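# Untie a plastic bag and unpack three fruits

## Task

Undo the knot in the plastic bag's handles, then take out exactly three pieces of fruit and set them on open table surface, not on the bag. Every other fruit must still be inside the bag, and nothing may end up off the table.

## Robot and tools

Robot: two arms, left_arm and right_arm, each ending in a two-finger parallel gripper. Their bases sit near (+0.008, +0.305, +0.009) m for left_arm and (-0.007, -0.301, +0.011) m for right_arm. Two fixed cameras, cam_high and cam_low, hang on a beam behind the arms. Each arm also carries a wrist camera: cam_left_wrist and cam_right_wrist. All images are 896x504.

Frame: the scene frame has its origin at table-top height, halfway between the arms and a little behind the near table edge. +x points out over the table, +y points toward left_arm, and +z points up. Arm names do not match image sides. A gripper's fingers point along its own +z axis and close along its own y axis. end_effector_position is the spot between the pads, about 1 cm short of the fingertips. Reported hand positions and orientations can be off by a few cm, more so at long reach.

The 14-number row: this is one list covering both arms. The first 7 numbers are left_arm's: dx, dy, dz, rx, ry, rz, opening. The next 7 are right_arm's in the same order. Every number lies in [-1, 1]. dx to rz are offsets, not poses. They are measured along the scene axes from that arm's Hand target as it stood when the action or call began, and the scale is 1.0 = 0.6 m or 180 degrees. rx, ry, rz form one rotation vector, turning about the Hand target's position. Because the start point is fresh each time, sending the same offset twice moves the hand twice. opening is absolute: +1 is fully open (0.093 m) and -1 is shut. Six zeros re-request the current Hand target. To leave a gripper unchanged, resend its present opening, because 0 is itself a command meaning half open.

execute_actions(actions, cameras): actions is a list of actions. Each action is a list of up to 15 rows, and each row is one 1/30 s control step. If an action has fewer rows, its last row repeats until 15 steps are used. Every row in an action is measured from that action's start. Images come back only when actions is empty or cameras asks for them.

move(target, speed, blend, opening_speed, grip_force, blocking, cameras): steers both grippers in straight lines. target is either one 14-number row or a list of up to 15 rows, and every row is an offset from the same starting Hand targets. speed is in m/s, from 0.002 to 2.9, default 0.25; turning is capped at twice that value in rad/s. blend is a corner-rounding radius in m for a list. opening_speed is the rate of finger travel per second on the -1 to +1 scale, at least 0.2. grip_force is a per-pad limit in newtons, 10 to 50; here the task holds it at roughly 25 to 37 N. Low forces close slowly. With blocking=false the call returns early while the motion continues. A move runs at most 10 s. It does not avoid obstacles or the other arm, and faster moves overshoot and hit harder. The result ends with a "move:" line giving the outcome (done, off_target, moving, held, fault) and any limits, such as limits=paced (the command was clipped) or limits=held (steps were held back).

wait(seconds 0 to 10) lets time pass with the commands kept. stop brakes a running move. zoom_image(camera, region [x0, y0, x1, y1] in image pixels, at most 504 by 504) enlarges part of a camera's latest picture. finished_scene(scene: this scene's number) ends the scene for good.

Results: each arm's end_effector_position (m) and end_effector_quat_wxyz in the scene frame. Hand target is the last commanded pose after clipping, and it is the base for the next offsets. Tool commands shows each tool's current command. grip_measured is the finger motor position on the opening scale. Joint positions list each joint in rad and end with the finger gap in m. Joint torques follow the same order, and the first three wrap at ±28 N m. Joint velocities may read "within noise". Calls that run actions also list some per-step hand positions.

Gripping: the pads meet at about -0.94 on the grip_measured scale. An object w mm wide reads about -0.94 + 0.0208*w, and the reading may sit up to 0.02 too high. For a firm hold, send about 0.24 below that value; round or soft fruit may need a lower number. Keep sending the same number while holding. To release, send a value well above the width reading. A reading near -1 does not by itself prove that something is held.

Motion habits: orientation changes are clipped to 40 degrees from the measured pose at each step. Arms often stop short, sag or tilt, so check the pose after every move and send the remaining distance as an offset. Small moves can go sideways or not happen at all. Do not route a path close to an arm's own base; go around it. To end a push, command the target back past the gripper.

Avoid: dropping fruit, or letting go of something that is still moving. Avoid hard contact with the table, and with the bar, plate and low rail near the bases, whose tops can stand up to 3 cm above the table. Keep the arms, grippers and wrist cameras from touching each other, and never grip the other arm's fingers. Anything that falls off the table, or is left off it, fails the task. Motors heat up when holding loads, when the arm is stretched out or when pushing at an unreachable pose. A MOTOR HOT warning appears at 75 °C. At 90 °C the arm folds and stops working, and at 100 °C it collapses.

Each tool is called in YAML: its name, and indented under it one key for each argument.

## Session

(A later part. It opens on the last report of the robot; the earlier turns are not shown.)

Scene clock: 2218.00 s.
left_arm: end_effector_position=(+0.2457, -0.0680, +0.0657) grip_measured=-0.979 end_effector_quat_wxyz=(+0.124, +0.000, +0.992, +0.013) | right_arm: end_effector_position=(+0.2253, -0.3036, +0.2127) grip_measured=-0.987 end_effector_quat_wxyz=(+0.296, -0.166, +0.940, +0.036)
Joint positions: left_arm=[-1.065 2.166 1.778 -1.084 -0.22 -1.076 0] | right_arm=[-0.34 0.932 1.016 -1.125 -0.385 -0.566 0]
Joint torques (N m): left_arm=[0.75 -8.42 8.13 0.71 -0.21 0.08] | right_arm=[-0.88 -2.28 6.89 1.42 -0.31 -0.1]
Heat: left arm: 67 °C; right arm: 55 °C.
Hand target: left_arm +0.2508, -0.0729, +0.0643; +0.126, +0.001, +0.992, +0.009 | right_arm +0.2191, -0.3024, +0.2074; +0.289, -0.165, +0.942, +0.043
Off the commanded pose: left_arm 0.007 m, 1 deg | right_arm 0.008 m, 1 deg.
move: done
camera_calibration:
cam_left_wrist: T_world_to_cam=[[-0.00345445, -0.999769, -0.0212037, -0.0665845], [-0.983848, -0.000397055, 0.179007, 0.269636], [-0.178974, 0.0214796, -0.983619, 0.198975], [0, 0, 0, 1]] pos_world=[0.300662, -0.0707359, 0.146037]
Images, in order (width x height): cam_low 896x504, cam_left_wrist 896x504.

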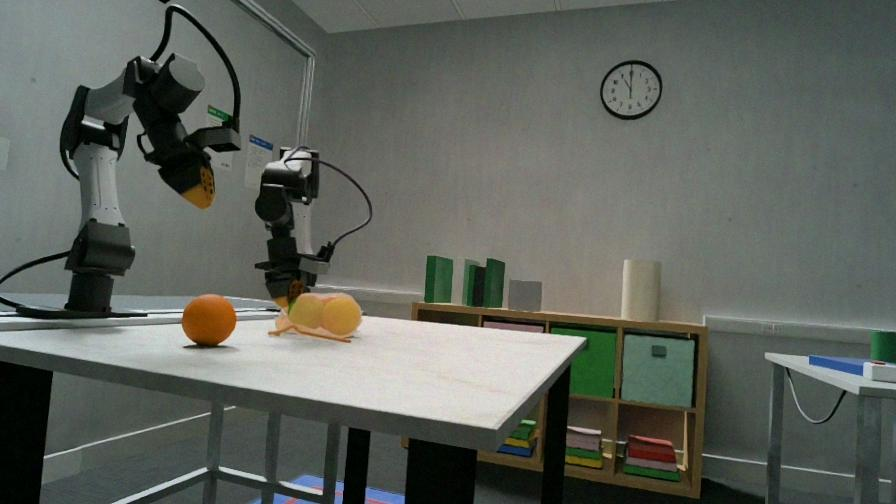

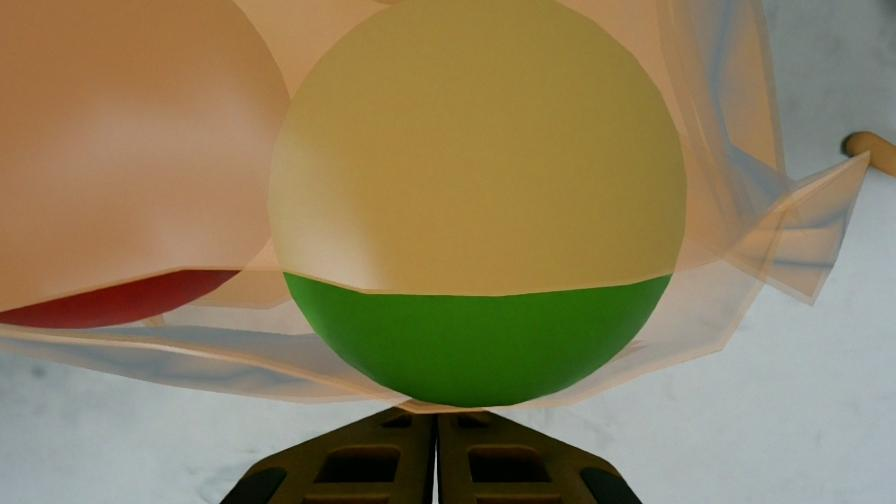

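move:
  target:
    - [0.0,0.0,0.09,0,0,0.0,-1, 0,0,0.0,0,0,0,-1]
    - [0.026,-0.0085,0.09,0,0,0,0.8, 0,0,0.0,0,0,0,-1]
  speed: [0.08,0.08]
  cameras: ["cam_left_wrist"]

Scene clock: 2268.27 s.
left_arm: end_effector_position=(+0.2655, -0.0781, +0.1221) grip_measured=+0.798 end_effector_quat_wxyz=(+0.133, -0.002, +0.991, +0.001) | right_arm: end_effector_position=(+0.2253, -0.3036, +0.2127) grip_measured=-0.987 end_effector_quat_wxyz=(+0.296, -0.166, +0.940, +0.036)
Joint positions: left_arm=[-1.036 2.209 2.067 -1.294 -0.22 -1.047 0.084] | right_arm=[-0.34 0.932 1.016 -1.125 -0.385 -0.566 0]
Joint torques (N m): left_arm=[0.55 -8.38 8.27 0.55 -0.16 0.06] | right_arm=[-0.81 -2.25 6.98 1.45 -0.31 -0.08]
Heat: left arm: 58 °C; right arm: 54 °C.
Hand target: left_arm +0.2663, -0.0779, +0.1183; +0.126, +0.001, +0.992, +0.009 | right_arm +0.2191, -0.3024, +0.2074; +0.289, -0.165, +0.942, +0.043
Off the commanded pose: left_arm 0.004 m, 1 deg | right_arm 0.008 m, 1 deg.
move: done
camera_calibration:
cam_left_wrist: T_world_to_cam=[[-0.00197928, -0.999993, 0.00322379, -0.0787896], [-0.986764, 0.00247582, 0.162144, 0.282098], [-0.162151, -0.00286019, -0.986762, 0.252265], [0, 0, 0, 1]] pos_world=[0.319114, -0.0787659, 0.203439]
Images, in order (width x height): cam_left_wrist 896x504.

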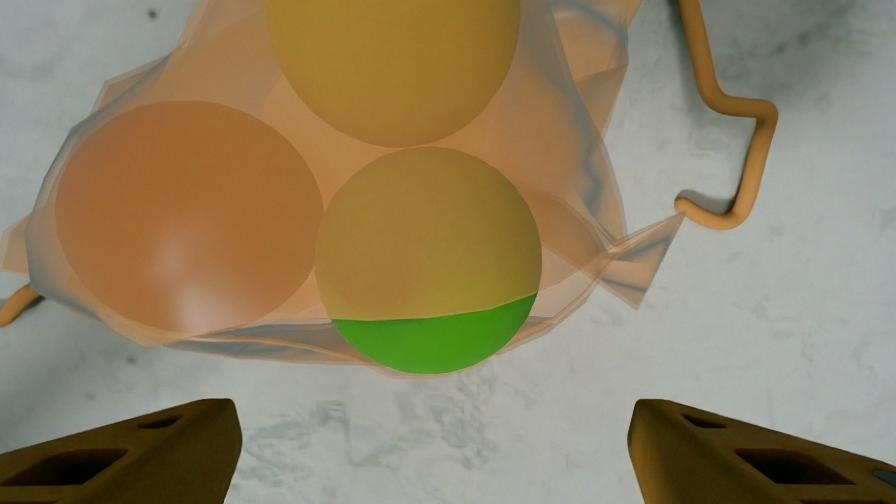

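move:
  target:
    - [-0.105,-0.025,0.03,0.0145,-0.139,0.067,0.8, 0,0,0.0,0,0,0,-1]
  speed: [0.15]
  cameras: ["cam_left_wrist","cam_high"]

Scene clock: 2310.53 s.
left_arm: end_effector_position=(+0.2022, -0.0923, +0.1357) grip_measured=+0.798 end_effector_quat_wxyz=(+0.333, -0.098, +0.937, +0.041) | right_arm: end_effector_position=(+0.2253, -0.3036, +0.2127) grip_measured=-0.987 end_effector_quat_wxyz=(+0.296, -0.166, +0.940, +0.036)
Joint positions: left_arm=[-1.333 2.209 2.002 -1.363 -0.675 -1.564 0.084] | right_arm=[-0.34 0.932 1.016 -1.125 -0.385 -0.566 0]
Joint torques (N m): left_arm=[0.32 -8.84 7.95 0.25 -0.58 -0.14] | right_arm=[-0.88 -2.24 6.95 1.43 -0.31 -0.07]
Heat: left arm: 55 °C; right arm: 53 °C.
Hand target: left_arm +0.2034, -0.0929, +0.1364; +0.336, -0.101, +0.935, +0.044 | right_arm +0.2191, -0.3024, +0.2074; +0.289, -0.165, +0.942, +0.043
Off the commanded pose: left_arm 0.001 m, 1 deg | right_arm 0.008 m, 1 deg.
move: done
camera_calibration:
cam_left_wrist: T_world_to_cam=[[0.203236, -0.979083, -0.00955414, -0.130974], [-0.947762, -0.194265, -0.252999, 0.247735], [0.245851, 0.0604735, -0.967419, 0.176179], [0, 0, 0, 1]] pos_world=[0.218099, -0.0907627, 0.231865]
Images, in order (width x height): cam_high 896x504, cam_left_wrist 896x504.

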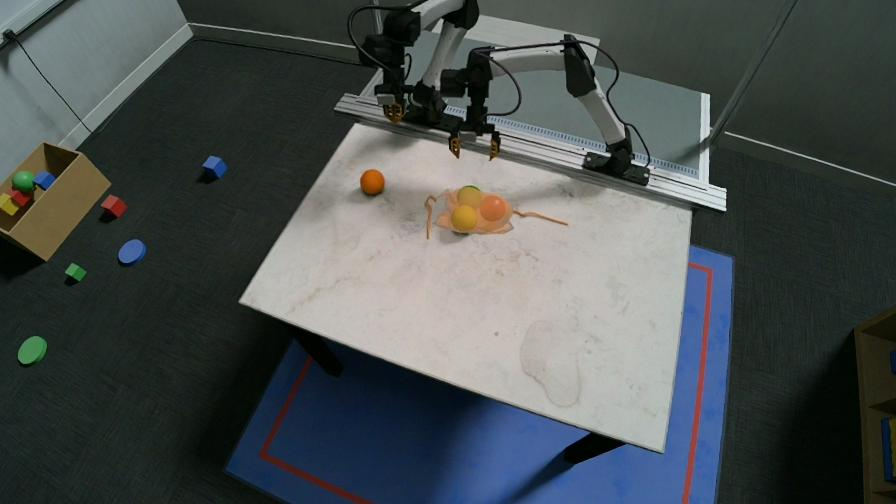

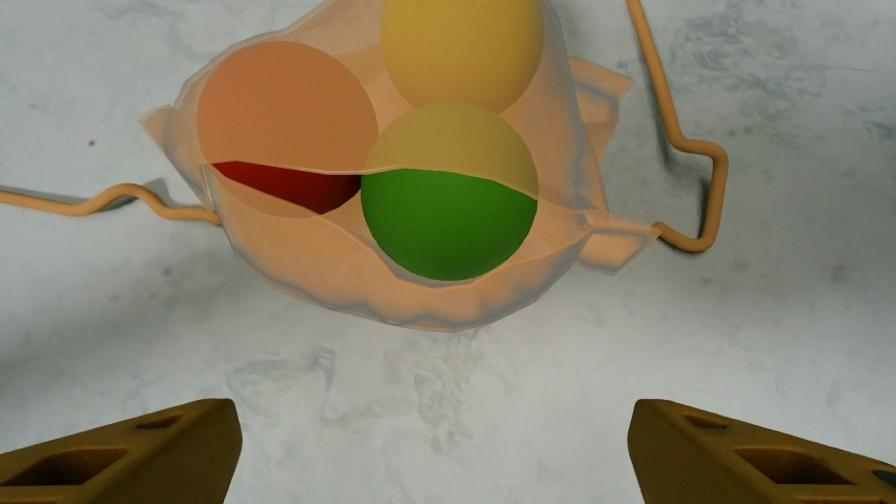

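move:
  target:
    - [-0.01,0.025,-0.13,0.0073,-0.032,-0.072,0.8, 0,0,0.0,0,0,0,-1]
  speed: [0.12]
  cameras: ["cam_left_wrist"]

Scene clock: 2374.90 s.
left_arm: end_effector_position=(+0.1977, -0.0777, +0.0494) grip_measured=+0.798 end_effector_quat_wxyz=(+0.381, +0.006, +0.924, +0.022) | right_arm: end_effector_position=(+0.2253, -0.3036, +0.2127) grip_measured=-0.987 end_effector_quat_wxyz=(+0.296, -0.166, +0.940, +0.036)
Joint positions: left_arm=[-1.366 2.108 1.439 -0.764 -0.765 -1.32 0.084] | right_arm=[-0.34 0.932 1.016 -1.125 -0.385 -0.566 0]
Joint torques (N m): left_arm=[0.12 -11.4 4.78 0.78 -0.61 0.03] | right_arm=[-0.88 -2.13 6.98 1.41 -0.32 -0.06]
Heat: left arm: 56 °C; right arm: 53 °C.
Hand target: left_arm +0.1974, -0.0779, +0.0584; +0.387, +0.007, +0.922, +0.012 | right_arm +0.2191, -0.3024, +0.2074; +0.289, -0.165, +0.942, +0.043
Off the commanded pose: left_arm 0.009 m, 1 deg | right_arm 0.008 m, 1 deg.
move: done
camera_calibration:
cam_left_wrist: T_world_to_cam=[[-0.00276725, -0.998946, -0.0458171, -0.0756303], [-0.938021, 0.0184719, -0.346086, 0.243731], [0.346568, 0.0420197, -0.937083, 0.0699983], [0, 0, 0, 1]] pos_world=[0.204157, -0.0829941, 0.146481]
Images, in order (width x height): cam_left_wrist 896x504.

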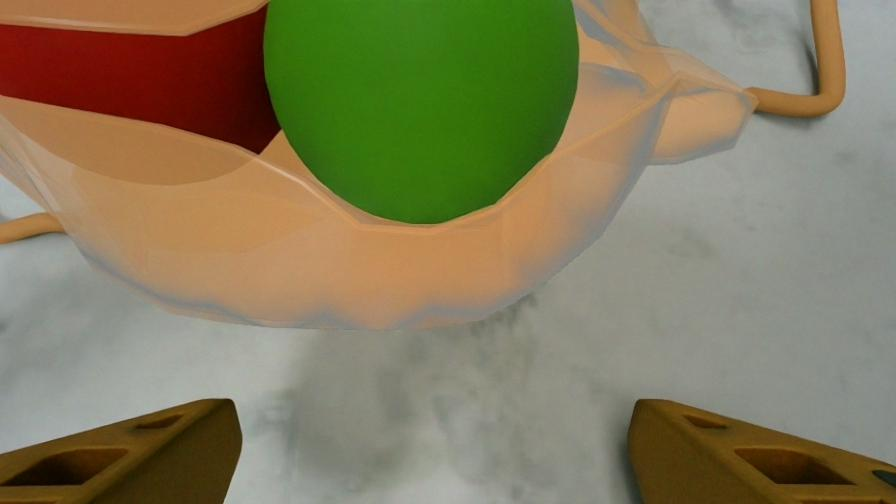

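move:
  target:
    - [0.0,0.0,0.03,0,0,0,0.8, 0,0,0.0,0,0,0,-1]
    - [0.075,0.0,0.03,0,0,0,0.8, 0,0,0.0,0,0,0,-1]
  speed: [0.08,0.06]
  cameras: ["cam_left_wrist"]

Scene clock: 2397.93 s.
left_arm: end_effector_position=(+0.2402, -0.0688, +0.0653) grip_measured=+0.798 end_effector_quat_wxyz=(+0.387, +0.012, +0.921, +0.034) | right_arm: end_effector_position=(+0.2253, -0.3036, +0.2127) grip_measured=-0.987 end_effector_quat_wxyz=(+0.296, -0.166, +0.940, +0.036)
Joint positions: left_arm=[-1.262 2.08 1.45 -0.721 -0.764 -1.17 0.084] | right_arm=[-0.34 0.932 1.016 -1.125 -0.385 -0.566 0]
Joint torques (N m): left_arm=[0.55 -10.36 7.95 0.97 -0.44 0.07] | right_arm=[-1.09 -2.29 6.97 1.39 -0.33 -0.07]
Heat: left arm: 60 °C; right arm: 52 °C.
Hand target: left_arm +0.2423, -0.0780, +0.0764; +0.387, +0.007, +0.922, +0.012 | right_arm +0.2191, -0.3024, +0.2074; +0.289, -0.165, +0.942, +0.043
Off the commanded pose: left_arm 0.015 m, 3 deg | right_arm 0.008 m, 1 deg.
move: off_target (left_arm)
camera_calibration:
cam_left_wrist: T_world_to_cam=[[-0.00407958, -0.997442, -0.0713597, -0.0637841], [-0.933582, 0.0293704, -0.357157, 0.289234], [0.35834, 0.0651631, -0.931314, 0.0682039], [0, 0, 0, 1]] pos_world=[0.245323, -0.0765602, 0.16227]
Images, in order (width x height): cam_left_wrist 896x504.

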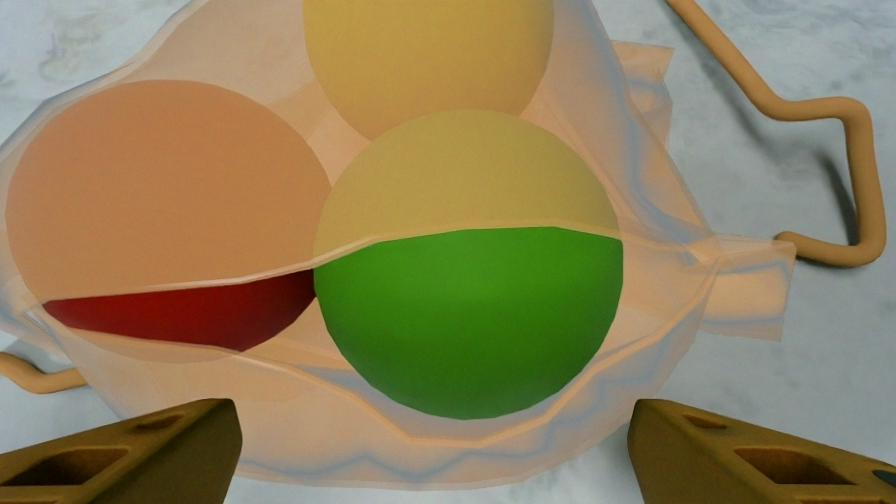

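move:
  target:
    - [0.0,-0.016,0.003,0,0,0,0.8, 0,0,0.0,0,0,0,-1]
    - [0.037,-0.016,0.003,0,0,0,0.8, 0,0,0.0,0,0,0,-1]
  speed: [0.05,0.05]
  cameras: ["cam_left_wrist"]

Scene clock: 2409.77 s.
left_arm: end_effector_position=(+0.2623, -0.0802, +0.0816) grip_measured=+0.798 end_effector_quat_wxyz=(+0.391, +0.005, +0.920, +0.018) | right_arm: end_effector_position=(+0.2253, -0.3036, +0.2127) grip_measured=-0.987 end_effector_quat_wxyz=(+0.296, -0.166, +0.940, +0.036)
Joint positions: left_arm=[-1.217 2.09 1.524 -0.71 -0.751 -1.112 0.084] | right_arm=[-0.34 0.932 1.016 -1.125 -0.385 -0.566 0]
Joint torques (N m): left_arm=[0.69 -7.75 8.29 1.12 -0.34 0.06] | right_arm=[-0.8 -2.13 6.9 1.41 -0.33 -0.11]
Heat: left arm: 60 °C; right arm: 52 °C.
Hand target: left_arm +0.2645, -0.0876, +0.0782; +0.387, +0.007, +0.922, +0.012 | right_arm +0.2191, -0.3024, +0.2074; +0.289, -0.165, +0.942, +0.043
Off the commanded pose: left_arm 0.008 m, 1 deg | right_arm 0.008 m, 1 deg.
move: done
camera_calibration:
cam_left_wrist: T_world_to_cam=[[-0.003655, -0.99931, -0.0369594, -0.0769251], [-0.930265, 0.0169573, -0.366496, 0.314992], [0.366869, 0.0330425, -0.929685, 0.0712679], [0, 0, 0, 1]] pos_world=[0.266599, -0.0845683, 0.178857]
Images, in order (width x height): cam_left_wrist 896x504.

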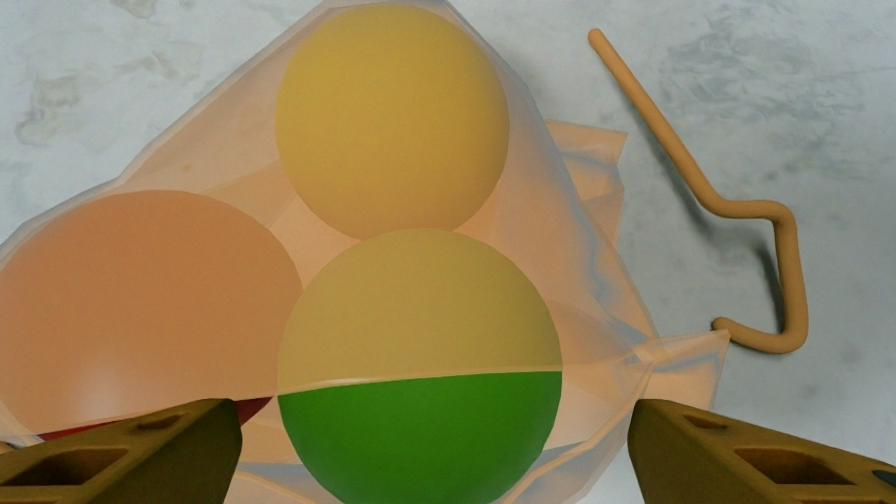

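move:
  target:
    - [-0.045,0.008,0.0,0,0,0,0.8, 0,0,0.0,0,0,0,-1]
    - [-0.035,0.008,-0.025,0,0,0,0.8, 0,0,0.0,0,0,0,-1]
  speed: [0.06,0.05]
  cameras: ["cam_left_wrist"]

Scene clock: 2427.10 s.
left_arm: end_effector_position=(+0.2422, -0.0863, +0.0718) grip_measured=+0.798 end_effector_quat_wxyz=(+0.390, +0.004, +0.921, +0.004) | right_arm: end_effector_position=(+0.2253, -0.3036, +0.2127) grip_measured=-0.987 end_effector_quat_wxyz=(+0.296, -0.166, +0.940, +0.036)
Joint positions: left_arm=[-1.265 2.09 1.487 -0.687 -0.751 -1.169 0.084] | right_arm=[-0.34 0.932 1.016 -1.125 -0.385 -0.566 0]
Joint torques (N m): left_arm=[0.83 -8.4 5.24 1.08 -0.51 0.04] | right_arm=[-0.96 -2.25 6.93 1.44 -0.29 -0.1]
Heat: left arm: 60 °C; right arm: 52 °C.
Hand target: left_arm +0.2434, -0.0827, +0.0631; +0.387, +0.007, +0.922, +0.012 | right_arm +0.2191, -0.3024, +0.2074; +0.289, -0.165, +0.942, +0.043
Off the commanded pose: left_arm 0.009 m, 1 deg | right_arm 0.008 m, 1 deg.
move: done
camera_calibration:
cam_left_wrist: T_world_to_cam=[[-0.0118845, -0.999883, -0.00965396, -0.0835091], [-0.9316, 0.0145796, -0.363193, 0.292743], [0.363291, 0.00467725, -0.931664, 0.0683083], [0, 0, 0, 1]] pos_world=[0.246911, -0.0880869, 0.169156]
Images, in order (width x height): cam_left_wrist 896x504.

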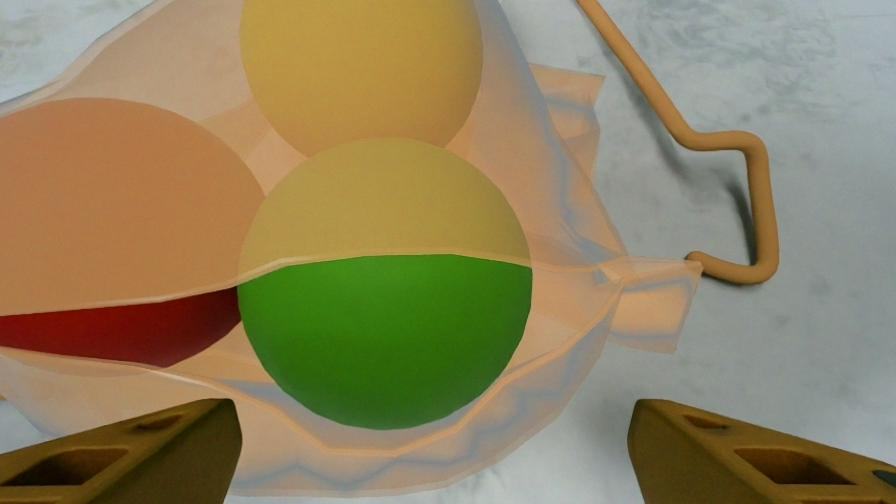

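move:
  target:
    - [0.0,0.018,-0.012,0,0,0,0.8, 0,0,0.0,0,0,0,-1]
  speed: [0.05]
  cameras: ["cam_left_wrist"]

Scene clock: 2435.67 s.
left_arm: end_effector_position=(+0.2420, -0.0740, +0.0539) grip_measured=+0.798 end_effector_quat_wxyz=(+0.387, +0.007, +0.922, +0.015) | right_arm: end_effector_position=(+0.2253, -0.3036, +0.2127) grip_measured=-0.987 end_effector_quat_wxyz=(+0.296, -0.166, +0.940, +0.036)
Joint positions: left_arm=[-1.257 2.09 1.414 -0.633 -0.751 -1.161 0.084] | right_arm=[-0.34 0.932 1.016 -1.125 -0.385 -0.566 0]
Joint torques (N m): left_arm=[0.87 -10.26 5.04 1.02 -0.49 0.06] | right_arm=[-1.11 -2.28 6.76 1.4 -0.29 -0.08]
Heat: left arm: 61 °C; right arm: 52 °C.
Hand target: left_arm +0.2435, -0.0719, +0.0559; +0.387, +0.007, +0.922, +0.012 | right_arm +0.2191, -0.3024, +0.2074; +0.289, -0.165, +0.942, +0.043
Off the commanded pose: left_arm 0.003 m, 0 deg | right_arm 0.008 m, 1 deg.
move: done
camera_calibration:
cam_left_wrist: T_world_to_cam=[[-0.00959225, -0.999398, -0.0333316, -0.070599], [-0.933672, 0.0208853, -0.357519, 0.286467], [0.358, 0.0276913, -0.933311, 0.0546468], [0, 0, 0, 1]] pos_world=[0.247226, -0.0780527, 0.151067]
Images, in order (width x height): cam_left_wrist 896x504.

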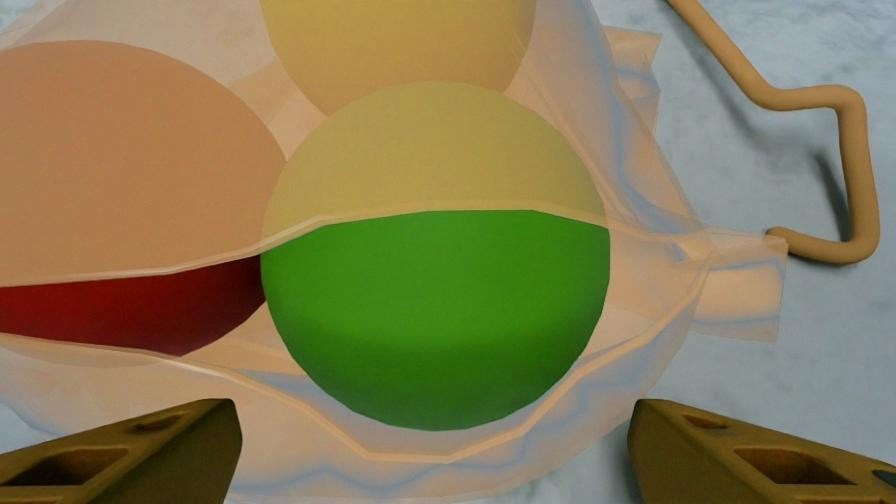

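move:
  target:
    - [0.0,0.0,0.017,0,0,0,0.8, 0,0,0.0,0,0,0,-1]
    - [0.032,0.0,0.017,0,0,0,0.8, 0,0,0.0,0,0,0,-1]
  speed: [0.05,0.05]
  cameras: ["cam_left_wrist"]

Scene clock: 2444.40 s.
left_arm: end_effector_position=(+0.2593, -0.0637, +0.0540) grip_measured=+0.798 end_effector_quat_wxyz=(+0.385, +0.013, +0.922, +0.033) | right_arm: end_effector_position=(+0.2253, -0.3036, +0.2127) grip_measured=-0.987 end_effector_quat_wxyz=(+0.296, -0.166, +0.940, +0.036)
Joint positions: left_arm=[-1.211 2.09 1.414 -0.629 -0.748 -1.102 0.084] | right_arm=[-0.34 0.932 1.016 -1.125 -0.385 -0.566 0]
Joint torques (N m): left_arm=[0.8 -10.58 7.73 1.08 -0.39 0.08] | right_arm=[-0.88 -2.19 6.93 1.44 -0.31 -0.07]
Heat: left arm: 63 °C; right arm: 52 °C.
Hand target: left_arm +0.2626, -0.0720, +0.0661; +0.387, +0.007, +0.922, +0.012 | right_arm +0.2191, -0.3024, +0.2074; +0.289, -0.165, +0.942, +0.043
Off the commanded pose: left_arm 0.015 m, 3 deg | right_arm 0.008 m, 1 deg.
move: off_target (left_arm)
camera_calibration:
cam_left_wrist: T_world_to_cam=[[-0.0059948, -0.997489, -0.070567, -0.0589358], [-0.934787, 0.0306534, -0.353885, 0.303177], [0.355159, 0.0638436, -0.932623, 0.0512991], [0, 0, 0, 1]] pos_world=[0.264833, -0.0713564, 0.150973]
Images, in order (width x height): cam_left_wrist 896x504.

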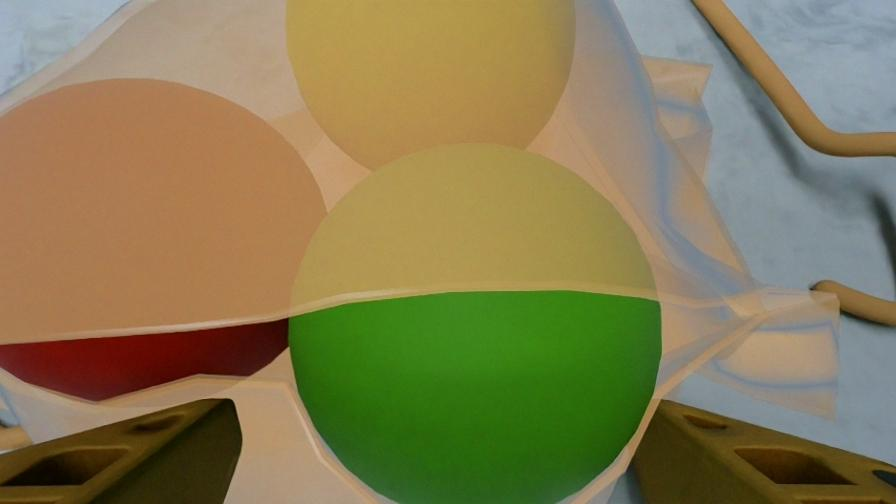

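move:
  target:
    - [-0.06,0.0,0.0,0,0,0,0.8, 0,0,0.0,0,0,0,-1]
    - [-0.06,-0.01,0.07,0,0,0,0.8, 0,0,0.0,0,0,0,-1]
    - [-0.005,-0.018,0.002,0,0,0,0.8, 0,0,0.0,0,0,0,-1]
  speed: [0.08,0.08,0.05]
  cameras: ["cam_left_wrist"]

Scene clock: 2468.10 s.
left_arm: end_effector_position=(+0.2597, -0.0854, +0.0805) grip_measured=+0.798 end_effector_quat_wxyz=(+0.396, +0.000, +0.918, +0.002) | right_arm: end_effector_position=(+0.2253, -0.3036, +0.2127) grip_measured=-0.987 end_effector_quat_wxyz=(+0.296, -0.166, +0.940, +0.036)
Joint positions: left_arm=[-1.226 2.086 1.507 -0.67 -0.752 -1.123 0.084] | right_arm=[-0.34 0.932 1.016 -1.125 -0.385 -0.566 0]
Joint torques (N m): left_arm=[0.72 -7.88 5.48 1.15 -0.39 0.06] | right_arm=[-0.96 -2.04 6.87 1.46 -0.33 -0.11]
Heat: left arm: 66 °C; right arm: 52 °C.
Hand target: left_arm +0.2596, -0.0829, +0.0674; +0.387, +0.007, +0.922, +0.012 | right_arm +0.2191, -0.3024, +0.2074; +0.289, -0.165, +0.942, +0.043
Off the commanded pose: left_arm 0.013 m, 2 deg | right_arm 0.008 m, 1 deg.
move: off_target (left_arm)
camera_calibration:
cam_left_wrist: T_world_to_cam=[[-0.00569133, -0.999974, -0.0044413, -0.0842896], [-0.926857, 0.00694227, -0.375351, 0.31128], [0.375372, 0.0019802, -0.926872, 0.0662185], [0, 0, 0, 1]] pos_world=[0.263175, -0.0865795, 0.177841]
Images, in order (width x height): cam_left_wrist 896x504.

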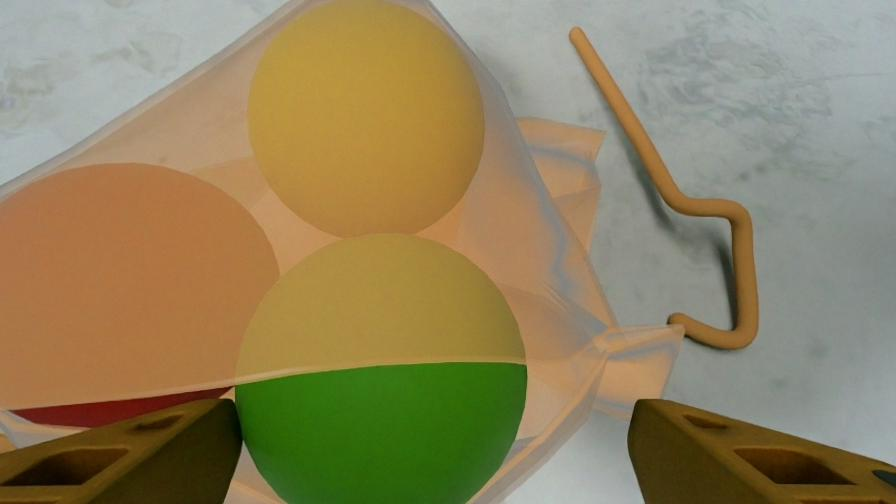

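move:
  target:
    - [0.0,0.0165,-0.010,0,0,0,0.8, 0,0,0.0,0,0,0,-1]
  speed: [0.05]
  cameras: ["cam_left_wrist"]

Scene clock: 2480.07 s.
left_arm: end_effector_position=(+0.2595, -0.0749, +0.0642) grip_measured=+0.798 end_effector_quat_wxyz=(+0.393, +0.005, +0.920, +0.013) | right_arm: end_effector_position=(+0.2253, -0.3036, +0.2127) grip_measured=-0.987 end_effector_quat_wxyz=(+0.296, -0.166, +0.940, +0.036)
Joint positions: left_arm=[-1.22 2.086 1.442 -0.622 -0.751 -1.112 0.084] | right_arm=[-0.34 0.932 1.016 -1.125 -0.385 -0.566 0]
Joint torques (N m): left_arm=[0.8 -9.62 5.19 1.13 -0.39 0.08] | right_arm=[-0.88 -2.18 6.98 1.41 -0.3 -0.09]
Heat: left arm: 62 °C; right arm: 52 °C.
Hand target: left_arm +0.2597, -0.0729, +0.0613; +0.387, +0.007, +0.922, +0.012 | right_arm +0.2191, -0.3024, +0.2074; +0.289, -0.165, +0.942, +0.043
Off the commanded pose: left_arm 0.003 m, 1 deg | right_arm 0.008 m, 1 deg.
move: done
camera_calibration:
cam_left_wrist: T_world_to_cam=[[-0.00606572, -0.999593, -0.0278721, -0.0723084], [-0.929206, 0.0159337, -0.369218, 0.305736], [0.369512, 0.0236594, -0.928925, 0.0545625], [0, 0, 0, 1]] pos_world=[0.263492, -0.0784414, 0.161552]
Images, in order (width x height): cam_left_wrist 896x504.

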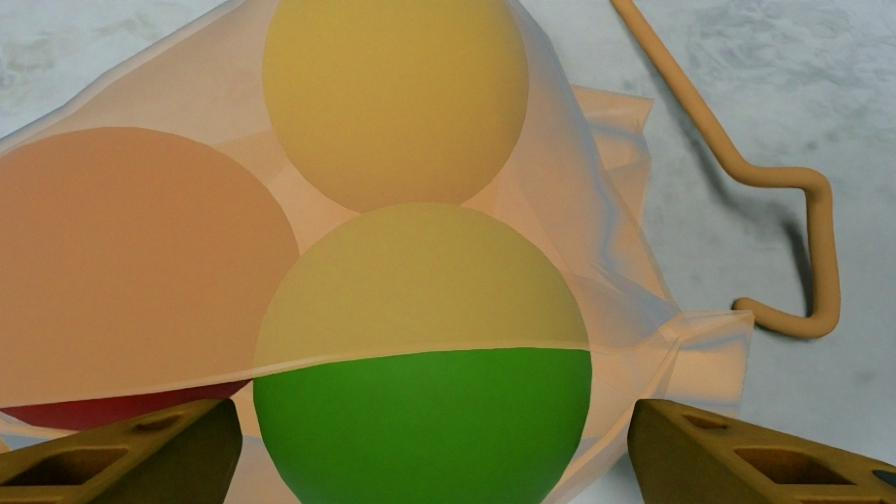

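move:
  target:
    - [0.022,-0.008,0.005,0,0,0,0.8, 0,0,0.0,0,0,0,-1]
  speed: [0.05]
  cameras: ["cam_left_wrist"]

Scene clock: 2491.93 s.
left_arm: end_effector_position=(+0.2697, -0.0714, +0.0660) grip_measured=+0.798 end_effector_quat_wxyz=(+0.391, +0.006, +0.920, +0.018) | right_arm: end_effector_position=(+0.2253, -0.3036, +0.2127) grip_measured=-0.987 end_effector_quat_wxyz=(+0.296, -0.166, +0.940, +0.036)
Joint positions: left_arm=[-1.193 2.086 1.45 -0.619 -0.743 -1.078 0.084] | right_arm=[-0.34 0.932 1.016 -1.125 -0.385 -0.566 0]
Joint torques (N m): left_arm=[0.75 -8.05 8.14 1.15 -0.37 0.07] | right_arm=[-0.87 -2.19 6.87 1.42 -0.33 -0.07]
Heat: left arm: 60 °C; right arm: 51 °C.
Hand target: left_arm +0.2729, -0.0777, +0.0644; +0.387, +0.007, +0.922, +0.012 | right_arm +0.2191, -0.3024, +0.2074; +0.289, -0.165, +0.942, +0.043
Off the commanded pose: left_arm 0.007 m, 1 deg | right_arm 0.008 m, 1 deg.
move: done
camera_calibration:
cam_left_wrist: T_world_to_cam=[[-0.00558842, -0.999234, -0.0387391, -0.0680559], [-0.930667, 0.0193693, -0.365354, 0.31631], [0.365825, 0.0340114, -0.930062, 0.0541142], [0, 0, 0, 1]] pos_world=[0.274202, -0.075971, 0.163258]
Images, in order (width x height): cam_left_wrist 896x504.

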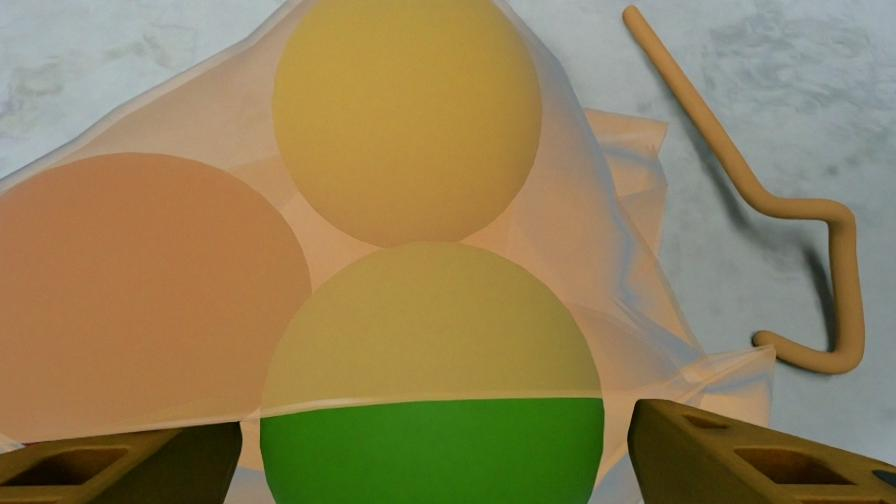

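zoom_image:
  camera: "cam_left_wrist"
  region: [540, 300, 800, 504]

zoom_image:
  camera: "cam_left_wrist"
  region: [0, 350, 300, 504]

Scaled by 1.938 from the camera's 896x504 image, which has a finer 1280x720 frame.

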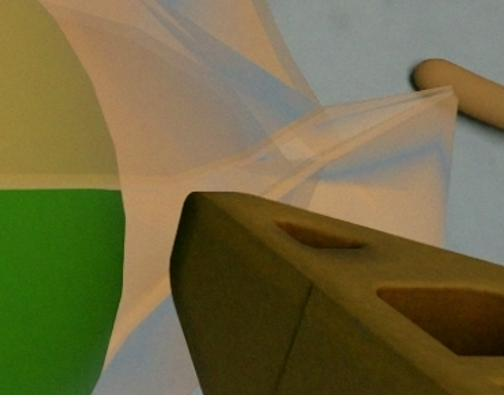

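Scaled by 1.680 from the camera's 896x504 image, which has a finer 1280x720 frame.

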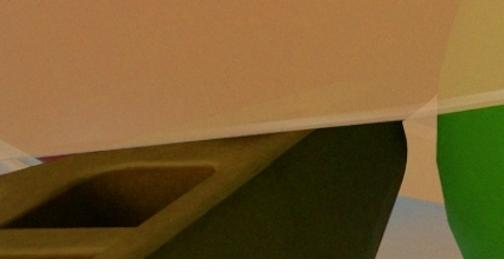

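move:
  target:
    - [0.02,-0.004,-0.02,0,0,0,0.8, 0,0,0.0,0,0,0,-1]
  speed: [0.04]
  cameras: ["cam_left_wrist"]

zoom_image:
  camera: "cam_left_wrist"
  region: [540, 300, 800, 504]

zoom_image:
  camera: "cam_left_wrist"
  region: [0, 350, 300, 504]

Scene clock: 2513.17 s.
left_arm: end_effector_position=(+0.2816, -0.0738, +0.0558) grip_measured=+0.798 end_effector_quat_wxyz=(+0.391, +0.006, +0.920, +0.017) | right_arm: end_effector_position=(+0.2253, -0.3036, +0.2127) grip_measured=-0.987 end_effector_quat_wxyz=(+0.296, -0.166, +0.940, +0.036)
Joint positions: left_arm=[-1.168 2.119 1.456 -0.568 -0.735 -1.047 0.084] | right_arm=[-0.34 0.932 1.016 -1.125 -0.385 -0.566 0]
Joint torques (N m): left_arm=[0.83 -7.92 8.12 1.21 -0.37 0.07] | right_arm=[-0.87 -2.21 6.89 1.39 -0.3 -0.1]
Heat: left arm: 57 °C; right arm: 51 °C.
Hand target: left_arm +0.2849, -0.0802, +0.0524; +0.387, +0.007, +0.922, +0.011 | right_arm +0.2191, -0.3024, +0.2074; +0.289, -0.165, +0.942, +0.043
Off the commanded pose: left_arm 0.008 m, 1 deg | right_arm 0.008 m, 1 deg.
move: done
camera_calibration:
cam_left_wrist: T_world_to_cam=[[-0.00534901, -0.999319, -0.0365161, -0.0709932], [-0.93056, 0.0183432, -0.365679, 0.323545], [0.3661, 0.0320244, -0.930024, 0.0401455], [0, 0, 0, 1]] pos_world=[0.286002, -0.0781653, 0.153058]
Images, in order (width x height): cam_left_wrist 896x504.

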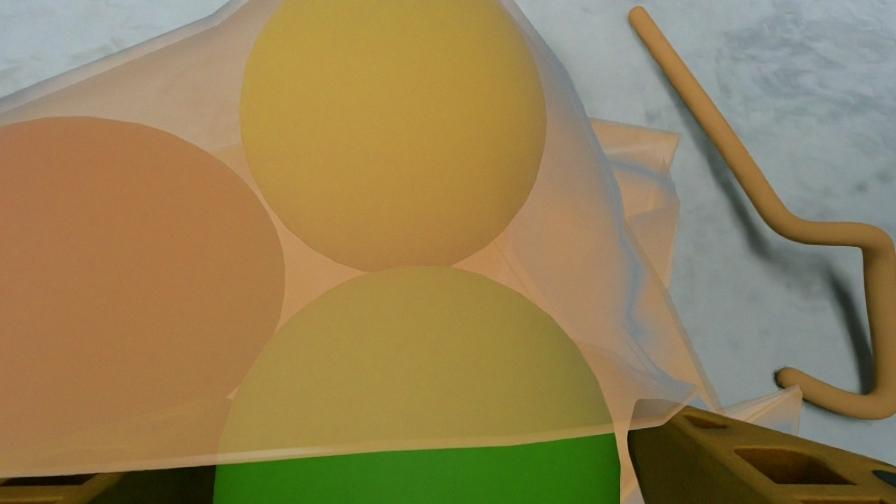

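Scaled by 1.938 from the camera's 896x504 image, which has a finer 1280x720 frame.

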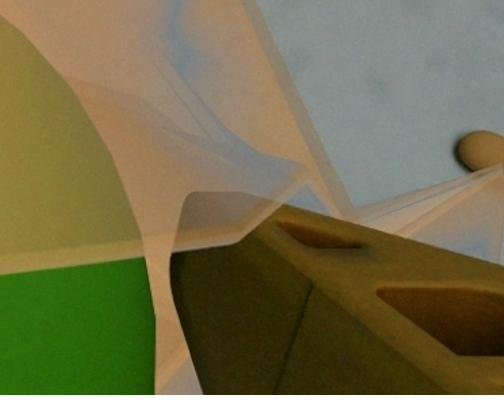

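Scaled by 1.680 from the camera's 896x504 image, which has a finer 1280x720 frame.

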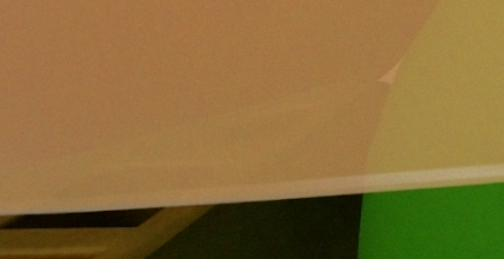

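move:
  target:
    - [0.003,0.006,-0.008,0,0,0,0.8, 0,0,0.0,0,0,0,-1]
    - [0.003,0.006,-0.008,0,0,0,-0.3, 0,0,0.0,0,0,0,-1]
  speed: [0.04,0.04]
  opening_speed: 0.8
  cameras: ["cam_left_wrist","cam_low"]

Scene clock: 2525.27 s.
left_arm: end_effector_position=(+0.2856, -0.0771, +0.0574) grip_measured=+0.355 end_effector_quat_wxyz=(+0.395, +0.003, +0.919, +0.008) | right_arm: end_effector_position=(+0.2253, -0.3036, +0.2127) grip_measured=-0.987 end_effector_quat_wxyz=(+0.296, -0.166, +0.940, +0.036)
Joint positions: left_arm=[-1.162 2.119 1.456 -0.54 -0.732 -1.038 0.062] | right_arm=[-0.34 0.932 1.016 -1.125 -0.385 -0.566 0]
Joint torques (N m): left_arm=[0.84 -8.16 6.11 1.27 -0.35 0.07] | right_arm=[-0.92 -2.1 6.98 1.41 -0.32 -0.08]
Heat: left arm: 57 °C; right arm: 51 °C.
Hand target: left_arm +0.2867, -0.0765, +0.0476; +0.387, +0.007, +0.922, +0.012 | right_arm +0.2191, -0.3024, +0.2074; +0.289, -0.165, +0.942, +0.043
Off the commanded pose: left_arm 0.010 m, 1 deg | right_arm 0.008 m, 1 deg.
move: done
camera_calibration:
cam_left_wrist: T_world_to_cam=[[-0.00630078, -0.999845, -0.0164563, -0.0751297], [-0.927617, 0.0119904, -0.373339, 0.326975], [0.373479, 0.0129129, -0.927549, 0.0365581], [0, 0, 0, 1]] pos_world=[0.289181, -0.0795107, 0.154746]
Images, in order (width x height): cam_low 896x504, cam_left_wrist 896x504.

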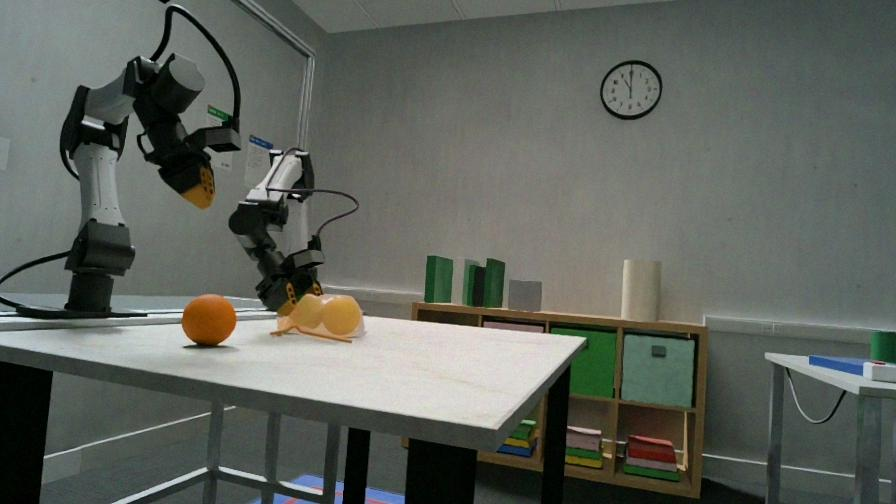

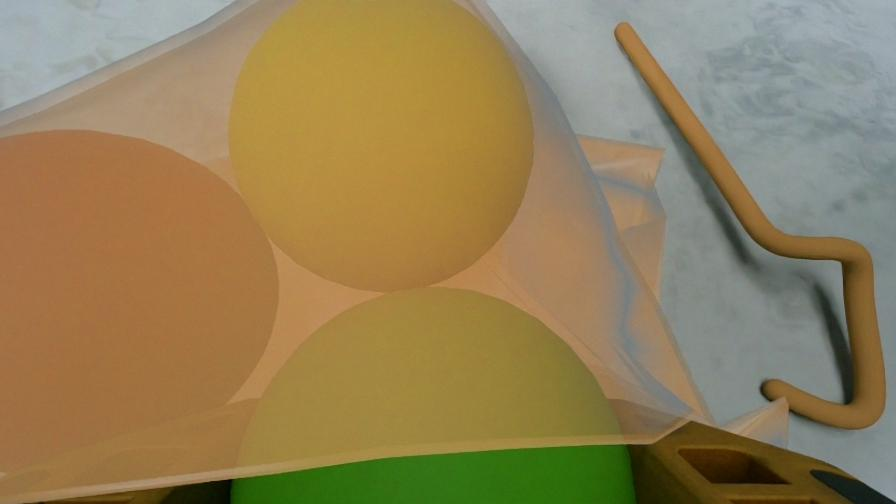

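move:
  target:
    - [-0.14,0.0,0.155,0,0,0,-0.3, 0,0,0.0,0,0,0,-1]
  speed: [0.06]
  cameras: ["cam_left_wrist","cam_low","cam_high"]

zoom_image:
  camera: "cam_high"
  region: [400, 100, 600, 250]

Scene clock: 2540.23 s.
left_arm: end_effector_position=(+0.2020, -0.0746, +0.1210) grip_measured=+0.355 end_effector_quat_wxyz=(+0.378, +0.017, +0.925, +0.028) | right_arm: end_effector_position=(+0.2253, -0.3036, +0.2127) grip_measured=-0.987 end_effector_quat_wxyz=(+0.296, -0.166, +0.940, +0.036)
Joint positions: left_arm=[-1.35 2.015 1.598 -1.008 -0.757 -1.279 0.062] | right_arm=[-0.34 0.932 1.016 -1.125 -0.385 -0.566 0]
Joint torques (N m): left_arm=[0.09 -11.1 8.35 0.52 -0.66 -0.1] | right_arm=[-0.92 -2.29 6.94 1.42 -0.29 -0.1]
Heat: left arm: 57 °C; right arm: 51 °C.
Hand target: left_arm +0.2026, -0.0765, +0.1405; +0.387, +0.007, +0.922, +0.012 | right_arm +0.2191, -0.3024, +0.2074; +0.289, -0.165, +0.942, +0.043
Off the commanded pose: left_arm 0.020 m, 2 deg | right_arm 0.008 m, 1 deg.
move: off_target (left_arm)
camera_calibration:
cam_left_wrist: T_world_to_cam=[[-0.0180064, -0.997751, -0.0645651, -0.0638107], [-0.940413, 0.0388314, -0.337809, 0.273499], [0.339556, 0.0546352, -0.938998, 0.138042], [0, 0, 0, 1]] pos_world=[0.20918, -0.0818295, 0.217891]
Images, in order (width x height): cam_high 896x504, cam_low 896x504, cam_left_wrist 896x504.

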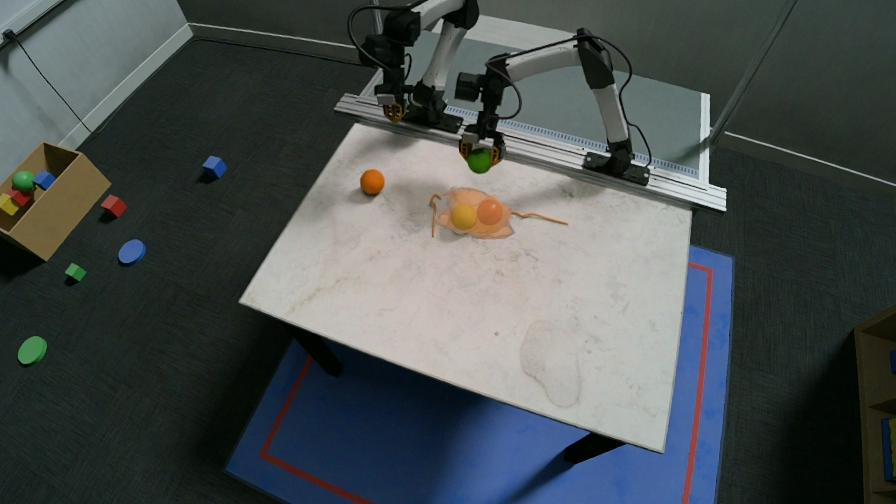

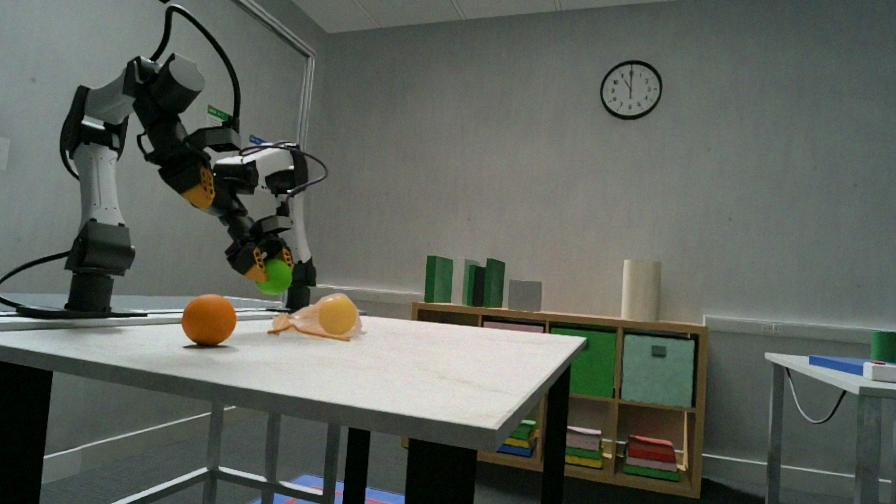

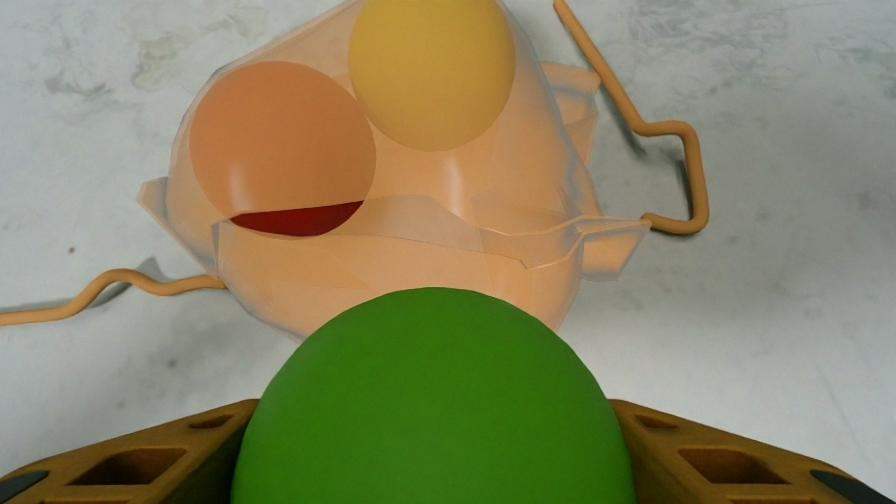

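Scaled by 2.520 from the camera's 896x504 image, which has a finer 1280x720 frame.

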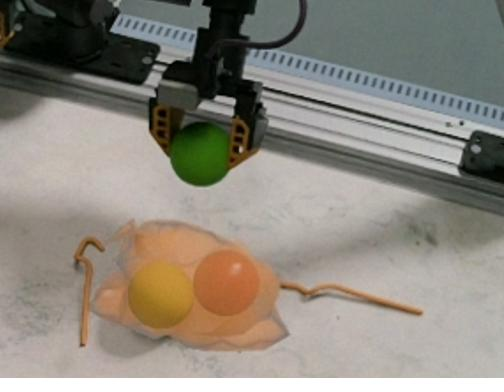

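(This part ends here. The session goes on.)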